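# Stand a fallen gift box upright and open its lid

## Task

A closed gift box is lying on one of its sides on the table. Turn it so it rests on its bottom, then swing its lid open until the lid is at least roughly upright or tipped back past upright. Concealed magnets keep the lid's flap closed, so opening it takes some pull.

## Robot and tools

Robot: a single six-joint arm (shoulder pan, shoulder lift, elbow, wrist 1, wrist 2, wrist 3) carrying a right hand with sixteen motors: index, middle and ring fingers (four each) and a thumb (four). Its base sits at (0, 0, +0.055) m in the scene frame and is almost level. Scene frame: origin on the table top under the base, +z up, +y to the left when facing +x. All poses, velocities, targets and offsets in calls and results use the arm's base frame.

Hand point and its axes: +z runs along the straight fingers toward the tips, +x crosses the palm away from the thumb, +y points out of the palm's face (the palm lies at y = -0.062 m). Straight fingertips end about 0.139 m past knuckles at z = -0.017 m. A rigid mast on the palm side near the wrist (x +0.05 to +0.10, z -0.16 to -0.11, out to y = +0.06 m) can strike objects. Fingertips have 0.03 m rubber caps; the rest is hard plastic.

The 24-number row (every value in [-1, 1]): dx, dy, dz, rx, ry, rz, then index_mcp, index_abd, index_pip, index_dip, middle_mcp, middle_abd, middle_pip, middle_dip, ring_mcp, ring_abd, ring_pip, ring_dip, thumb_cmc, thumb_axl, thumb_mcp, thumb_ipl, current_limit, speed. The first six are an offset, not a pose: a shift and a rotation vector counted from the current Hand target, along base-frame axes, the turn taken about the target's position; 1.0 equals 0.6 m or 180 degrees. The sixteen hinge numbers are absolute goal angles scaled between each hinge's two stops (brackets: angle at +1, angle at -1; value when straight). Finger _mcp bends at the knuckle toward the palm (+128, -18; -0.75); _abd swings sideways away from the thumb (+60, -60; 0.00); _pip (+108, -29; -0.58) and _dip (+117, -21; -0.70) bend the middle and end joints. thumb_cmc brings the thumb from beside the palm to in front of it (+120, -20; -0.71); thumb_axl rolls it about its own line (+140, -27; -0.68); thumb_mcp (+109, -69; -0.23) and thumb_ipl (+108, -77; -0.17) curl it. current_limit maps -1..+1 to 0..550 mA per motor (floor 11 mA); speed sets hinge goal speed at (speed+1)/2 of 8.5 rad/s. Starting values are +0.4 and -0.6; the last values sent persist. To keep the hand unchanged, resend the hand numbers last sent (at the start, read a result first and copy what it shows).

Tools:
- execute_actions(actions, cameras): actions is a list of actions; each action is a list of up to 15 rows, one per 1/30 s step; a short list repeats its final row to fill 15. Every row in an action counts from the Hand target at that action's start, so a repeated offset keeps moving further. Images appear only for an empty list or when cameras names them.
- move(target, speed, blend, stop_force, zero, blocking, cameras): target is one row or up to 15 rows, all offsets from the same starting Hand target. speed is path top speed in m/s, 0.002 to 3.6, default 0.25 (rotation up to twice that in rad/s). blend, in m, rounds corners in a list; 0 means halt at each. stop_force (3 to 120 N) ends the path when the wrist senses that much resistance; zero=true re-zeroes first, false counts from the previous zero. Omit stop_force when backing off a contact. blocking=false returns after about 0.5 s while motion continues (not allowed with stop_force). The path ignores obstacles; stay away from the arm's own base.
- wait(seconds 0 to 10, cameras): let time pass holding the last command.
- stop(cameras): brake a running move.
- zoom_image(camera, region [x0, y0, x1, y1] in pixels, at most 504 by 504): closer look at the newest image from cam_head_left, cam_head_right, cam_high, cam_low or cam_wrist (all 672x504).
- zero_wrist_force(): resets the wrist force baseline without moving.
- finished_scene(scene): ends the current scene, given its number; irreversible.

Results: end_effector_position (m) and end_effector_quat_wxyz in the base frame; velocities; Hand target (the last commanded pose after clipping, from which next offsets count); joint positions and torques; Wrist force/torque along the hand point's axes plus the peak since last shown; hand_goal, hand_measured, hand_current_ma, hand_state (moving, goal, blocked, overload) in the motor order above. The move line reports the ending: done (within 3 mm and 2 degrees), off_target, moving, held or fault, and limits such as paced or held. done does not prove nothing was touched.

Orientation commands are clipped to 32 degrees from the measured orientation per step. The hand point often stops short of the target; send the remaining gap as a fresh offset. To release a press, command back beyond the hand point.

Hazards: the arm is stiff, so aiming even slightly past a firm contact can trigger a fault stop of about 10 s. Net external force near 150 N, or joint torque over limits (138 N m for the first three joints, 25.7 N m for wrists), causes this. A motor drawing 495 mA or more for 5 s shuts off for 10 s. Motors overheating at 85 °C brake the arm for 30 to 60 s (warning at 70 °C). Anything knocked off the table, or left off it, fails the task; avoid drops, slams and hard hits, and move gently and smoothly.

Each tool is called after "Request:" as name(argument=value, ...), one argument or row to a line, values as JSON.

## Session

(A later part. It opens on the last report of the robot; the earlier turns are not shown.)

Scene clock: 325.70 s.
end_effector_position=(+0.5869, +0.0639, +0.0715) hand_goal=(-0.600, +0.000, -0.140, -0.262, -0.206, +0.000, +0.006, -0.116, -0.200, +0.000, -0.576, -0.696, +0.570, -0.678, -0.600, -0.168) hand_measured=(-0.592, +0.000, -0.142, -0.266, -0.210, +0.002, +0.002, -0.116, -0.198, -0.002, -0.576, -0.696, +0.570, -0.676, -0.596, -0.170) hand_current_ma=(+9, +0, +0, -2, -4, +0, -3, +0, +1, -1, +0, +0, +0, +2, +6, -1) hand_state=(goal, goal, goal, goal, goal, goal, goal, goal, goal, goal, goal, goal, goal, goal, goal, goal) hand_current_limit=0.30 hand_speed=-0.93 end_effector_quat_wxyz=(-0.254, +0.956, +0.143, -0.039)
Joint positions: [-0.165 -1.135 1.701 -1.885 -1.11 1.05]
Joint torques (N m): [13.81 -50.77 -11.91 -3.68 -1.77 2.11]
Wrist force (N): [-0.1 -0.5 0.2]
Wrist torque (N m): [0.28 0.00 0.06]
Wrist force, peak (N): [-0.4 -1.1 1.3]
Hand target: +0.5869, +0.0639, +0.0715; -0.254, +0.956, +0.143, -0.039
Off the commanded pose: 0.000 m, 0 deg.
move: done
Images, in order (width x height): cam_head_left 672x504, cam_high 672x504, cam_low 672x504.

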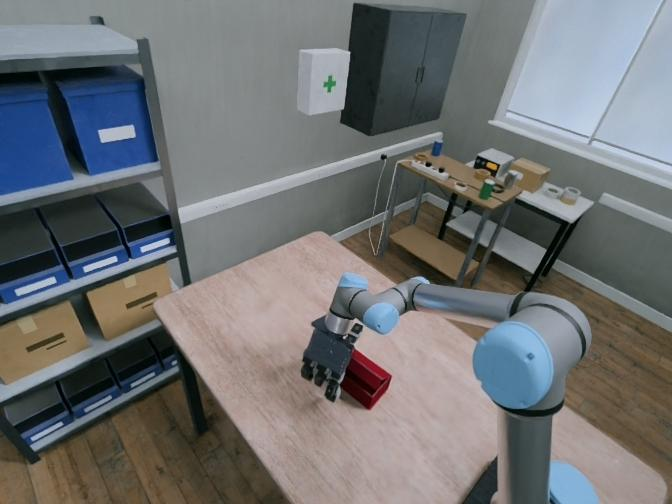

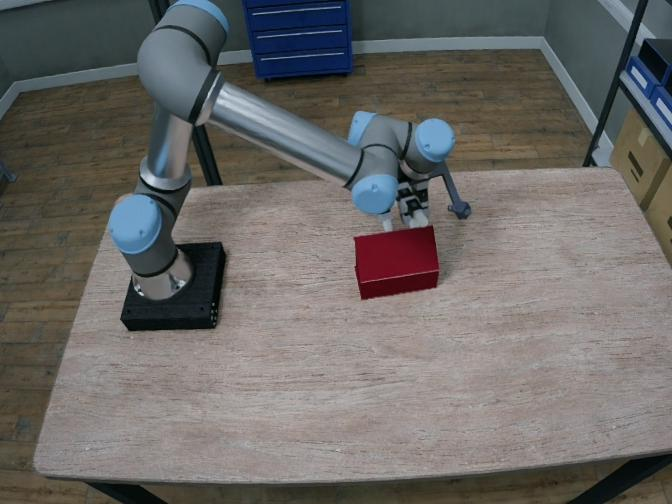

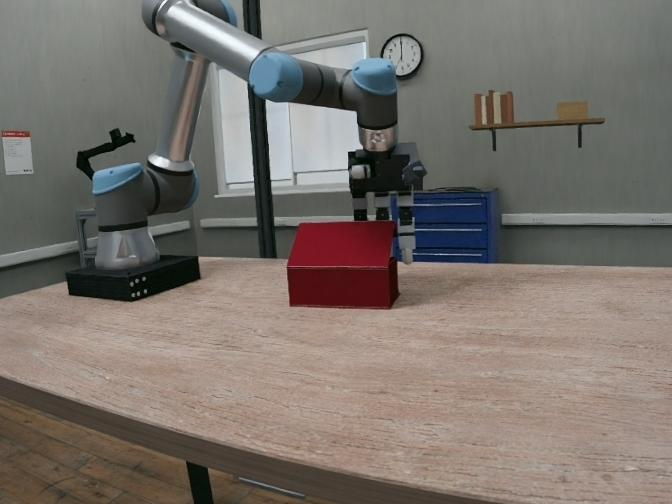

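Request:
move(
  target=[
    [0.0146,-0.0478,0.047,0,0,0,-0.6,0,-0.139,-0.261,-0.205,0,0.007,-0.116,-0.2,0,-0.576,-0.696,-0.714,-0.678,-0.226,-0.168,0.3,-0.6],
    [0.0438,-0.1434,0.075,0,0,0,-0.6,0,-0.139,-0.261,-0.205,0,0.007,-0.116,-0.2,0,-0.576,-0.696,-0.714,-0.678,-0.226,-0.168,0.3,-0.6],
    [0.0657,-0.215,0.075,0,0,0,-0.6,0,-0.139,-0.261,-0.205,0,0.007,-0.116,-0.2,0,-0.576,-0.696,-0.714,-0.678,-0.226,-0.168,0.3,-0.6],
  ],
  speed=0.05,
  blend=[0.01,0.01,0],
  cameras=["cam_low","cam_head_left","cam_high"],
)

Request:
zoom_image(
  camera="cam_low",
  region=[260, 160, 460, 330],
)

Request:
zoom_image(
  camera="cam_head_left",
  region=[290, 310, 430, 430],
)

Scene clock: 337.57 s.
end_effector_position=(+0.6263, -0.0650, +0.1165) hand_goal=(-0.600, +0.000, -0.140, -0.262, -0.206, +0.000, +0.006, -0.116, -0.200, +0.000, -0.576, -0.696, -0.714, -0.678, -0.226, -0.168) hand_measured=(-0.596, +0.000, -0.142, -0.266, -0.212, +0.002, +0.002, -0.116, -0.198, -0.002, -0.576, -0.696, -0.702, -0.676, -0.224, -0.168) hand_current_ma=(+3, +0, +0, -2, -5, +0, -3, +0, +1, -1, +0, +0, +15, +2, +1, -1) hand_state=(goal, goal, goal, goal, goal, goal, goal, goal, goal, goal, goal, goal, goal, goal, goal, goal) hand_current_limit=0.30 hand_speed=-0.60 end_effector_quat_wxyz=(-0.254, +0.956, +0.143, -0.039)
Joint positions: [-0.347 -1.09 1.479 -1.628 -1.163 0.858]
Joint torques (N m): [-14.54 -29.02 -31.94 -0.07 -1.64 -2.55]
Wrist force (N): [0.0 -1.0 -0.3]
Wrist torque (N m): [0.24 0.03 0.13]
Wrist force, peak (N): [0.3 -0.9 0.8]
Hand target: +0.6263, -0.0651, +0.1165; -0.254, +0.956, +0.143, -0.039
Off the commanded pose: 0.000 m, 0 deg.
move: done
Images, in order (width x height): cam_head_left 672x504, cam_high 672x504, cam_low 672x504.

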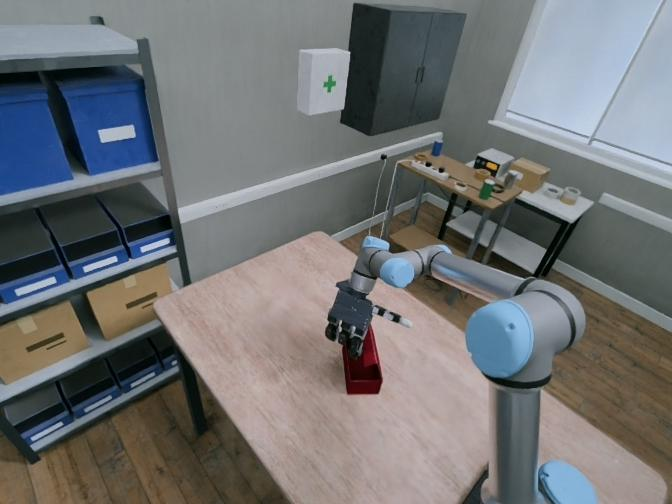

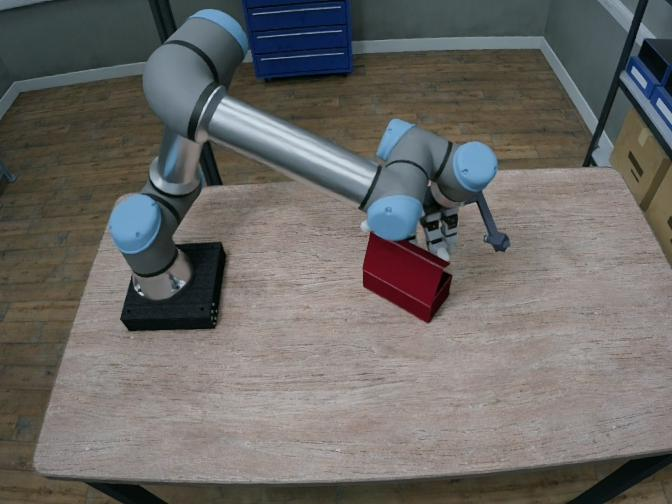

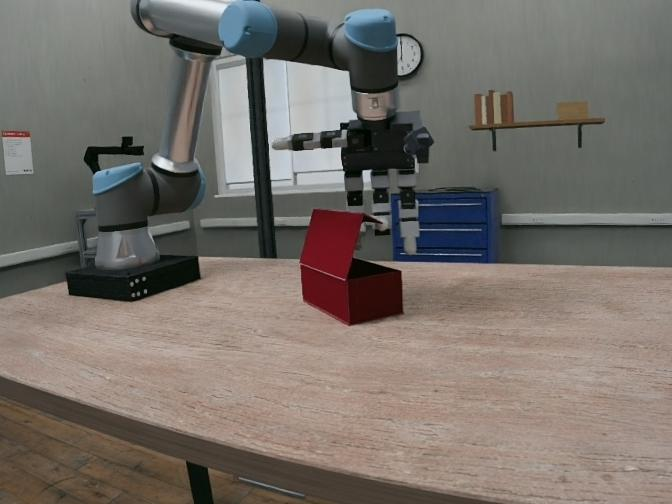

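Scaled by 2.520 from the camera's 672x504 image, which has a finer 960x720 frame.

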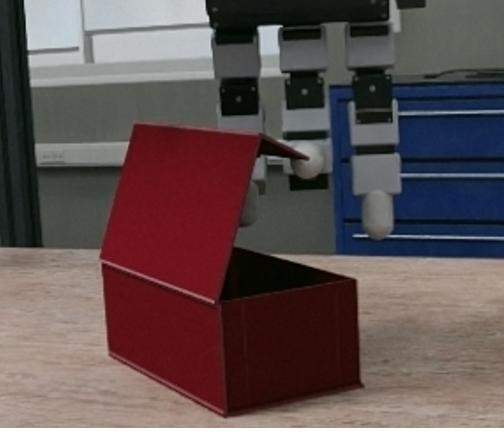

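Scaled by 3.600 from the camera's 672x504 image, which has a finer 960x720 frame.

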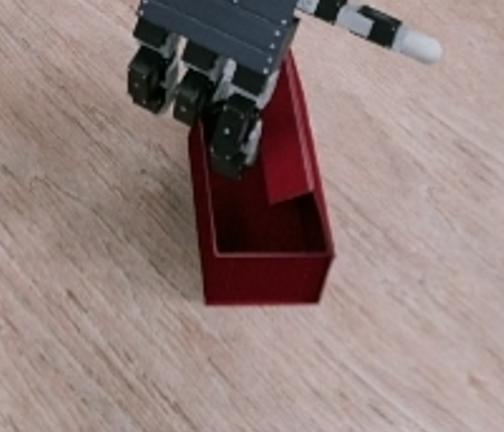

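Request:
move(
  target=[
    [0.0367,0.029,0,0,0,-0.3056,-0.205,0,0.007,-0.116,-0.205,0,0.007,-0.116,-0.2,0,-0.576,-0.696,-0.714,-0.678,-0.226,-0.168,0.3,-0.9],
    [-0.024,0.0857,0,0,0,-0.3056,-0.205,0,0.007,-0.116,-0.205,0,0.007,-0.116,-0.2,0,-0.576,-0.696,-0.714,-0.678,-0.226,-0.168,0.3,-0.9],
  ],
  speed=[0.15,0.05],
  cameras=["cam_low","cam_head_left","cam_high"],
)

Request:
zoom_image(
  camera="cam_low",
  region=[260, 160, 460, 330],
)

Request:
zoom_image(
  camera="cam_head_left",
  region=[290, 310, 430, 430],
)

Request:
zoom_image(
  camera="cam_high",
  region=[330, 190, 490, 340],
)

Scene clock: 355.53 s.
end_effector_position=(+0.6119, -0.0137, +0.1165) hand_goal=(-0.206, +0.000, +0.006, -0.116, -0.206, +0.000, +0.006, -0.116, -0.200, +0.000, -0.576, -0.696, -0.714, -0.678, -0.226, -0.168) hand_measured=(-0.212, +0.000, +0.002, -0.120, -0.212, +0.002, +0.002, -0.116, -0.198, -0.002, -0.576, -0.696, -0.702, -0.676, -0.224, -0.168) hand_current_ma=(-5, +0, -4, -3, -5, +0, -3, +0, +1, -1, +0, +0, +15, +2, +1, -1) hand_state=(goal, goal, goal, goal, goal, goal, goal, goal, goal, goal, goal, goal, goal, goal, goal, goal) hand_current_limit=0.30 hand_speed=-0.90 end_effector_quat_wxyz=(-0.243, +0.914, -0.315, +0.083)
Joint positions: [-0.319 -1.167 1.745 -2.338 -1.083 1.962]
Joint torques (N m): [15.17 -51.01 -12.63 -4.29 -1.55 2.04]
Wrist force (N): [-0.3 -0.7 -0.1]
Wrist torque (N m): [0.25 0.06 0.03]
Wrist force, peak (N): [0.4 -1.3 -0.3]
Hand target: +0.6119, -0.0137, +0.1165; -0.243, +0.914, -0.315, +0.083
Off the commanded pose: 0.000 m, 0 deg.
move: done
Images, in order (width x height): cam_head_left 672x504, cam_high 672x504, cam_low 672x504.

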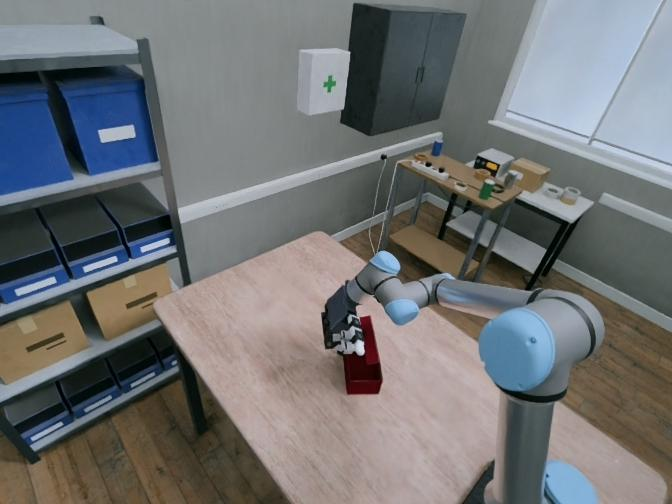

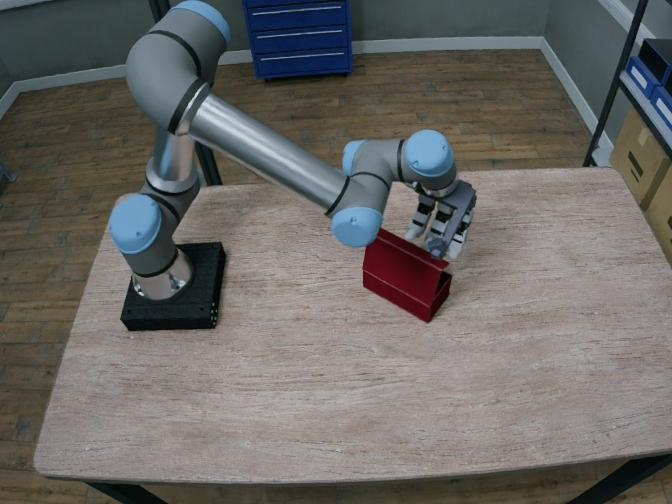

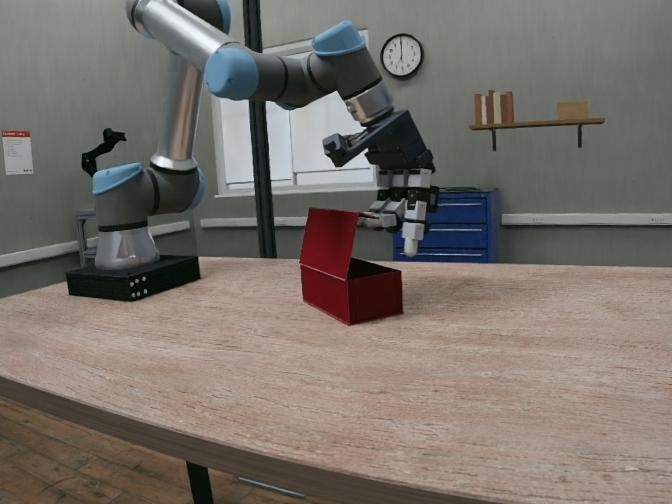

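Scaled by 2.520 from the camera's 672x504 image, which has a finer 960x720 frame.

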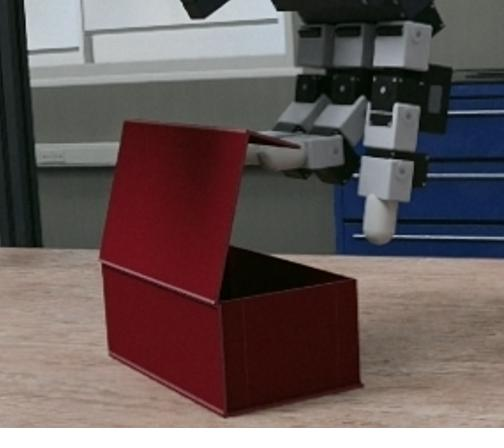

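Scaled by 3.600 from the camera's 672x504 image, which has a finer 960x720 frame.

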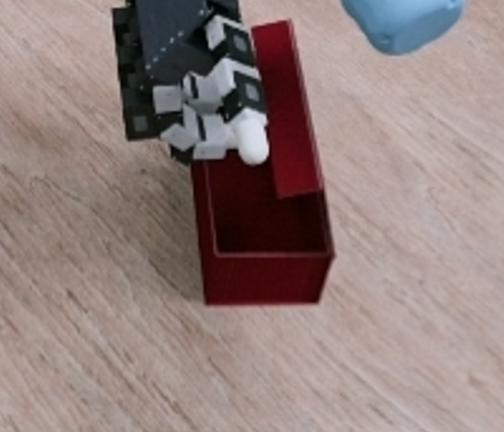

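Scaled by 3.150 from the camera's 672x504 image, which has a finer 960x720 frame.

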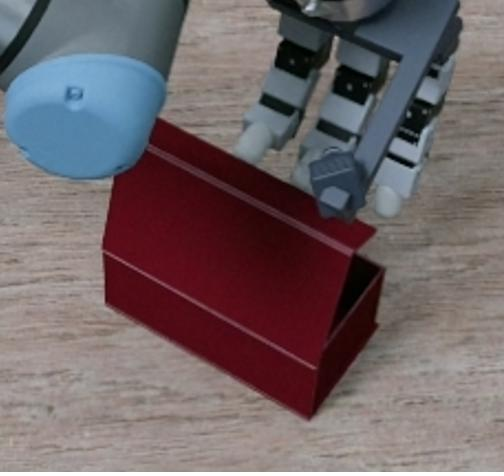

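Request:
move(
  target=[
    [0,0,-0.03,0,0,0,-0.205,0,0.007,-0.116,-0.205,0,0.007,-0.116,-0.2,0,-0.576,-0.696,-0.714,-0.678,-0.226,-0.168,0.3,-0.9],
    [-0.051,-0.055,-0.03,0,0,0,-0.205,0,0.007,-0.116,-0.205,0,0.007,-0.116,-0.2,0,-0.576,-0.696,-0.714,-0.678,-0.226,-0.168,0.3,-0.9],
    [-0.096,-0.103,-0.01,0,0,0,-0.205,0,0.007,-0.116,-0.205,0,0.007,-0.116,-0.2,0,-0.576,-0.696,-0.714,-0.678,-0.226,-0.168,0.3,-0.9],
  ],
  speed=0.05,
  blend=[0.005,0.005,0],
  cameras=["cam_low","cam_head_left","cam_high"],
)

Request:
zoom_image(
  camera="cam_low",
  region=[260, 160, 460, 330],
)

Request:
zoom_image(
  camera="cam_head_left",
  region=[290, 310, 430, 430],
)

Request:
zoom_image(
  camera="cam_high",
  region=[330, 190, 490, 340],
)

Scene clock: 363.27 s.
end_effector_position=(+0.5543, -0.0754, +0.1105) hand_goal=(-0.206, +0.000, +0.006, -0.116, -0.206, +0.000, +0.006, -0.116, -0.200, +0.000, -0.576, -0.696, -0.714, -0.678, -0.226, -0.168) hand_measured=(-0.212, +0.000, +0.002, -0.120, -0.212, +0.002, +0.002, -0.116, -0.202, +0.004, -0.578, -0.696, -0.702, -0.676, -0.224, -0.168) hand_current_ma=(-7, +0, -4, -3, -5, +0, -3, +0, -2, +2, -2, +0, +15, +2, +1, -1) hand_state=(goal, goal, goal, goal, goal, goal, goal, goal, goal, goal, goal, goal, goal, goal, goal, goal) hand_current_limit=0.30 hand_speed=-0.90 end_effector_quat_wxyz=(-0.243, +0.914, -0.315, +0.083)
Joint positions: [-0.458 -1.269 1.888 -2.305 -1.062 1.806]
Joint torques (N m): [-13.36 -46.06 -11.62 -0.9 3.38 -2.37]
Wrist force (N): [-0.2 -0.7 0.1]
Wrist torque (N m): [0.26 0.05 0.13]
Wrist force, peak (N): [0.2 -2.6 -1.7]
Hand target: +0.5543, -0.0755, +0.1105; -0.243, +0.914, -0.315, +0.083
Off the commanded pose: 0.000 m, 0 deg.
move: done
Images, in order (width x height): cam_head_left 672x504, cam_high 672x504, cam_low 672x504.

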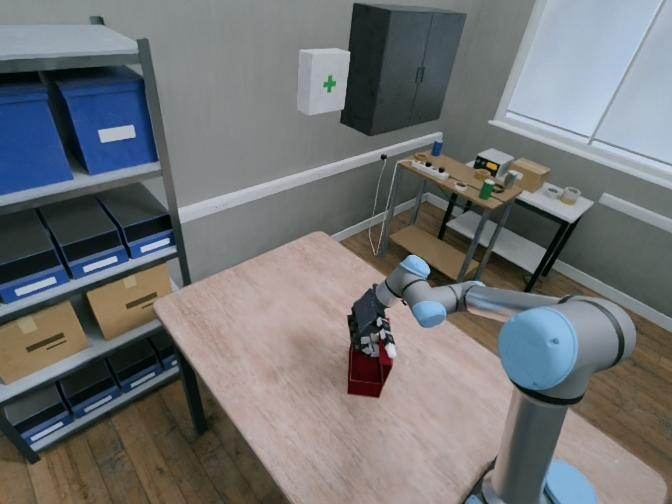

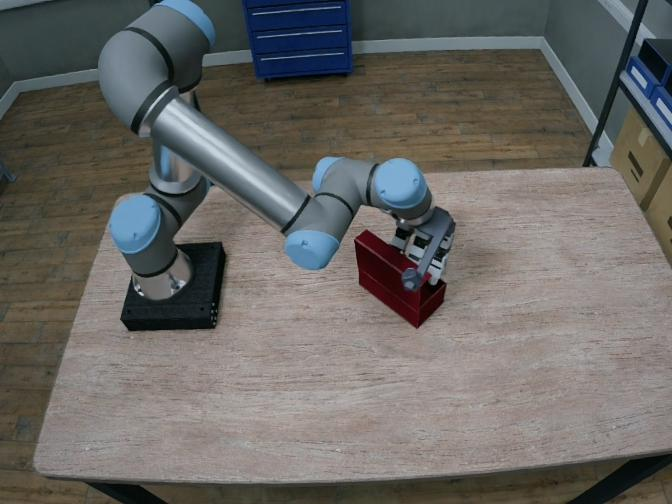

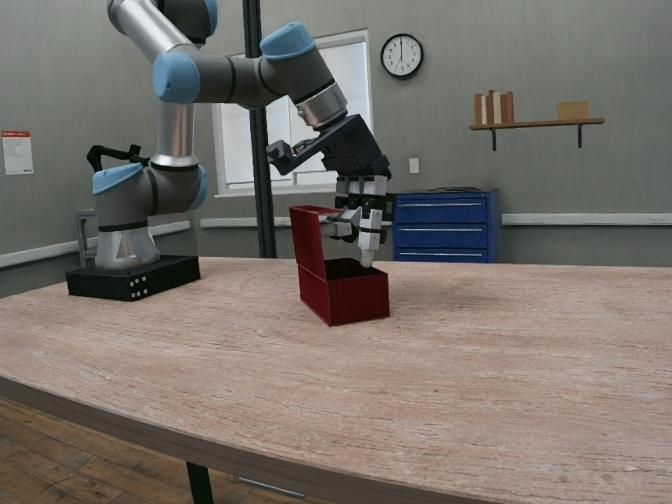

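Scaled by 2.520 from the camera's 672x504 image, which has a finer 960x720 frame.

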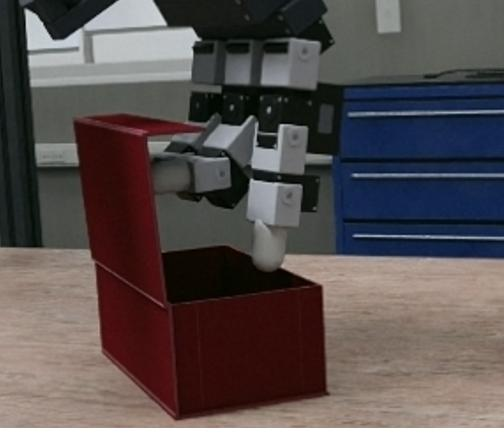

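Scaled by 3.600 from the camera's 672x504 image, which has a finer 960x720 frame.

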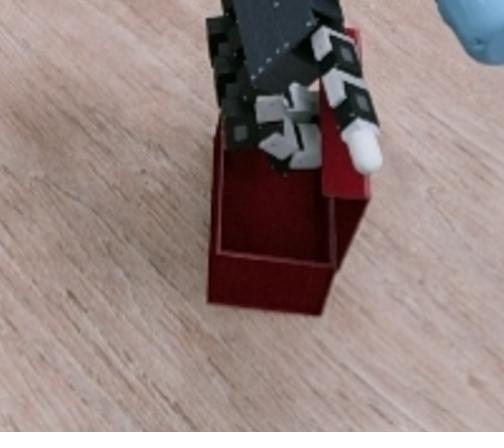

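Scaled by 3.150 from the camera's 672x504 image, which has a finer 960x720 frame.

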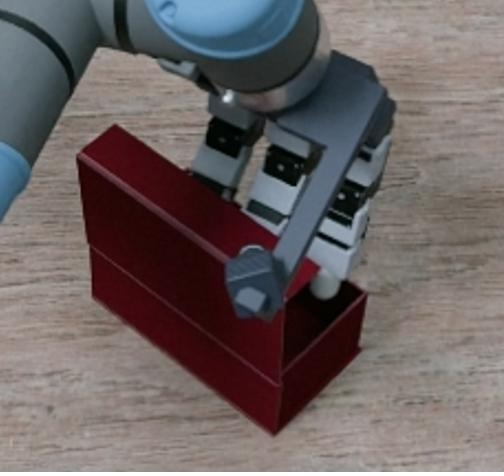

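Request:
move(
  target=[
    [0.11,0.118,-0.004,0,0,0,-0.205,0,0.007,-0.116,-0.205,0,0.007,-0.116,-0.205,0,0.007,-0.116,-0.714,-0.678,-0.226,-0.168,0.3,-0.7],
    [0.2,0.21,0.13,0,0,0,-0.205,0,0.007,-0.116,-0.205,0,0.007,-0.116,-0.205,0,0.007,-0.116,-0.714,-0.678,-0.226,-0.168,0.3,-0.7],
  ],
  speed=[0.1,0.2],
  blend=[0.02,0],
  cameras=["cam_low","cam_head_left","cam_high"],
)

Request:
zoom_image(
  camera="cam_low",
  region=[260, 160, 460, 330],
)

Scene clock: 368.93 s.
end_effector_position=(+0.6743, +0.0505, +0.1885) hand_goal=(-0.206, +0.000, +0.006, -0.116, -0.206, +0.000, +0.006, -0.116, -0.206, +0.000, +0.006, -0.116, -0.714, -0.678, -0.226, -0.168) hand_measured=(-0.210, +0.000, +0.002, -0.120, -0.210, +0.002, +0.002, -0.116, -0.206, +0.002, +0.000, -0.120, -0.704, -0.676, -0.224, -0.168) hand_current_ma=(-5, +0, -4, -3, -4, +0, -3, +0, +0, +2, -7, -3, +13, +2, +1, -1) hand_state=(goal, goal, goal, goal, goal, goal, goal, goal, goal, goal, goal, goal, goal, goal, goal, goal) hand_current_limit=0.30 hand_speed=-0.70 end_effector_quat_wxyz=(-0.243, +0.914, -0.315, +0.083)
Joint positions: [-0.194 -1.107 1.465 -2.181 -1.111 2.099]
Joint torques (N m): [15.9 -30.15 -31.23 -1.15 -1.62 1.79]
Wrist force (N): [-0.3 -0.4 -0.2]
Wrist torque (N m): [0.26 0.05 0.05]
Wrist force, peak (N): [-0.1 -2.1 -0.3]
Hand target: +0.6743, +0.0505, +0.1885; -0.243, +0.914, -0.315, +0.083
Off the commanded pose: 0.000 m, 0 deg.
move: done
Images, in order (width x height): cam_head_left 672x504, cam_high 672x504, cam_low 672x504.

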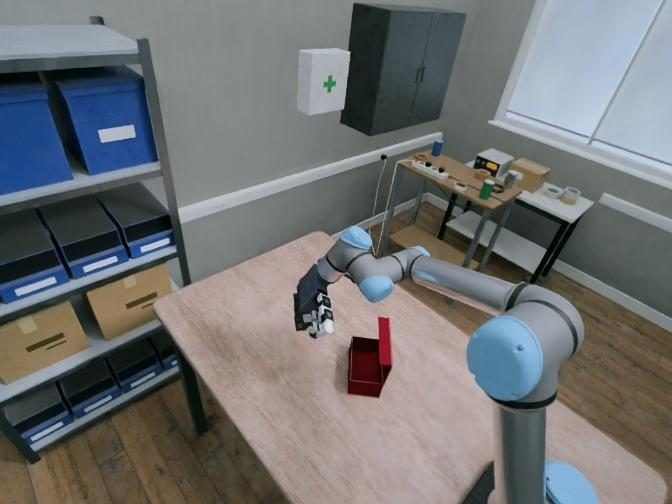

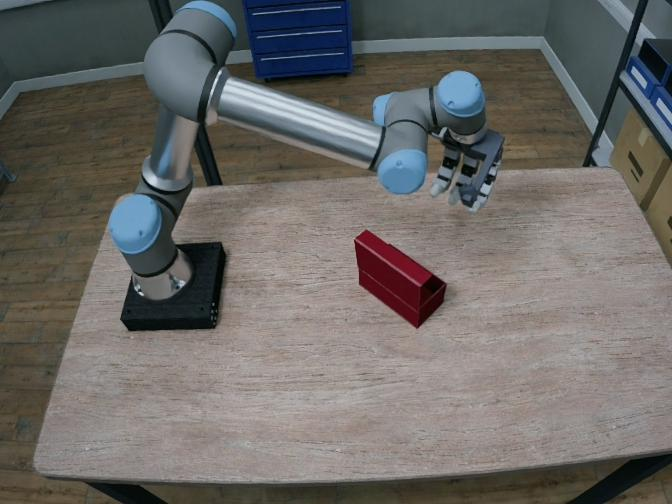

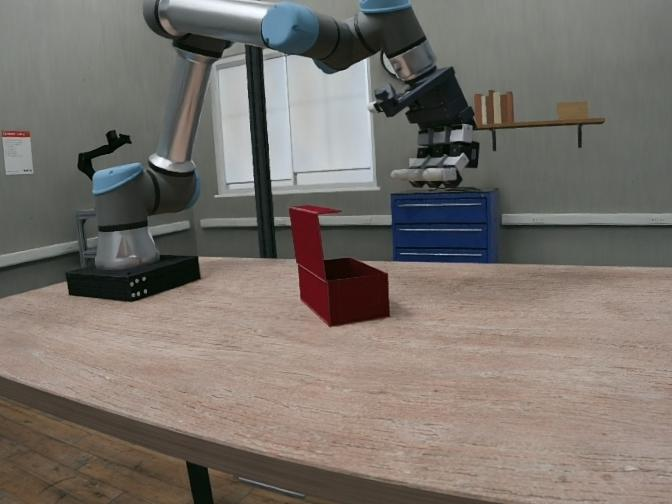

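Scaled by 2.520 from the camera's 672x504 image, which has a finer 960x720 frame.

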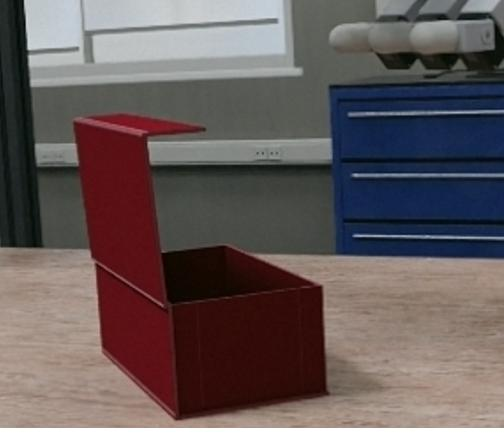

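Request:
finished_scene(
  scene=2,
)

The scene is finished: the task was done.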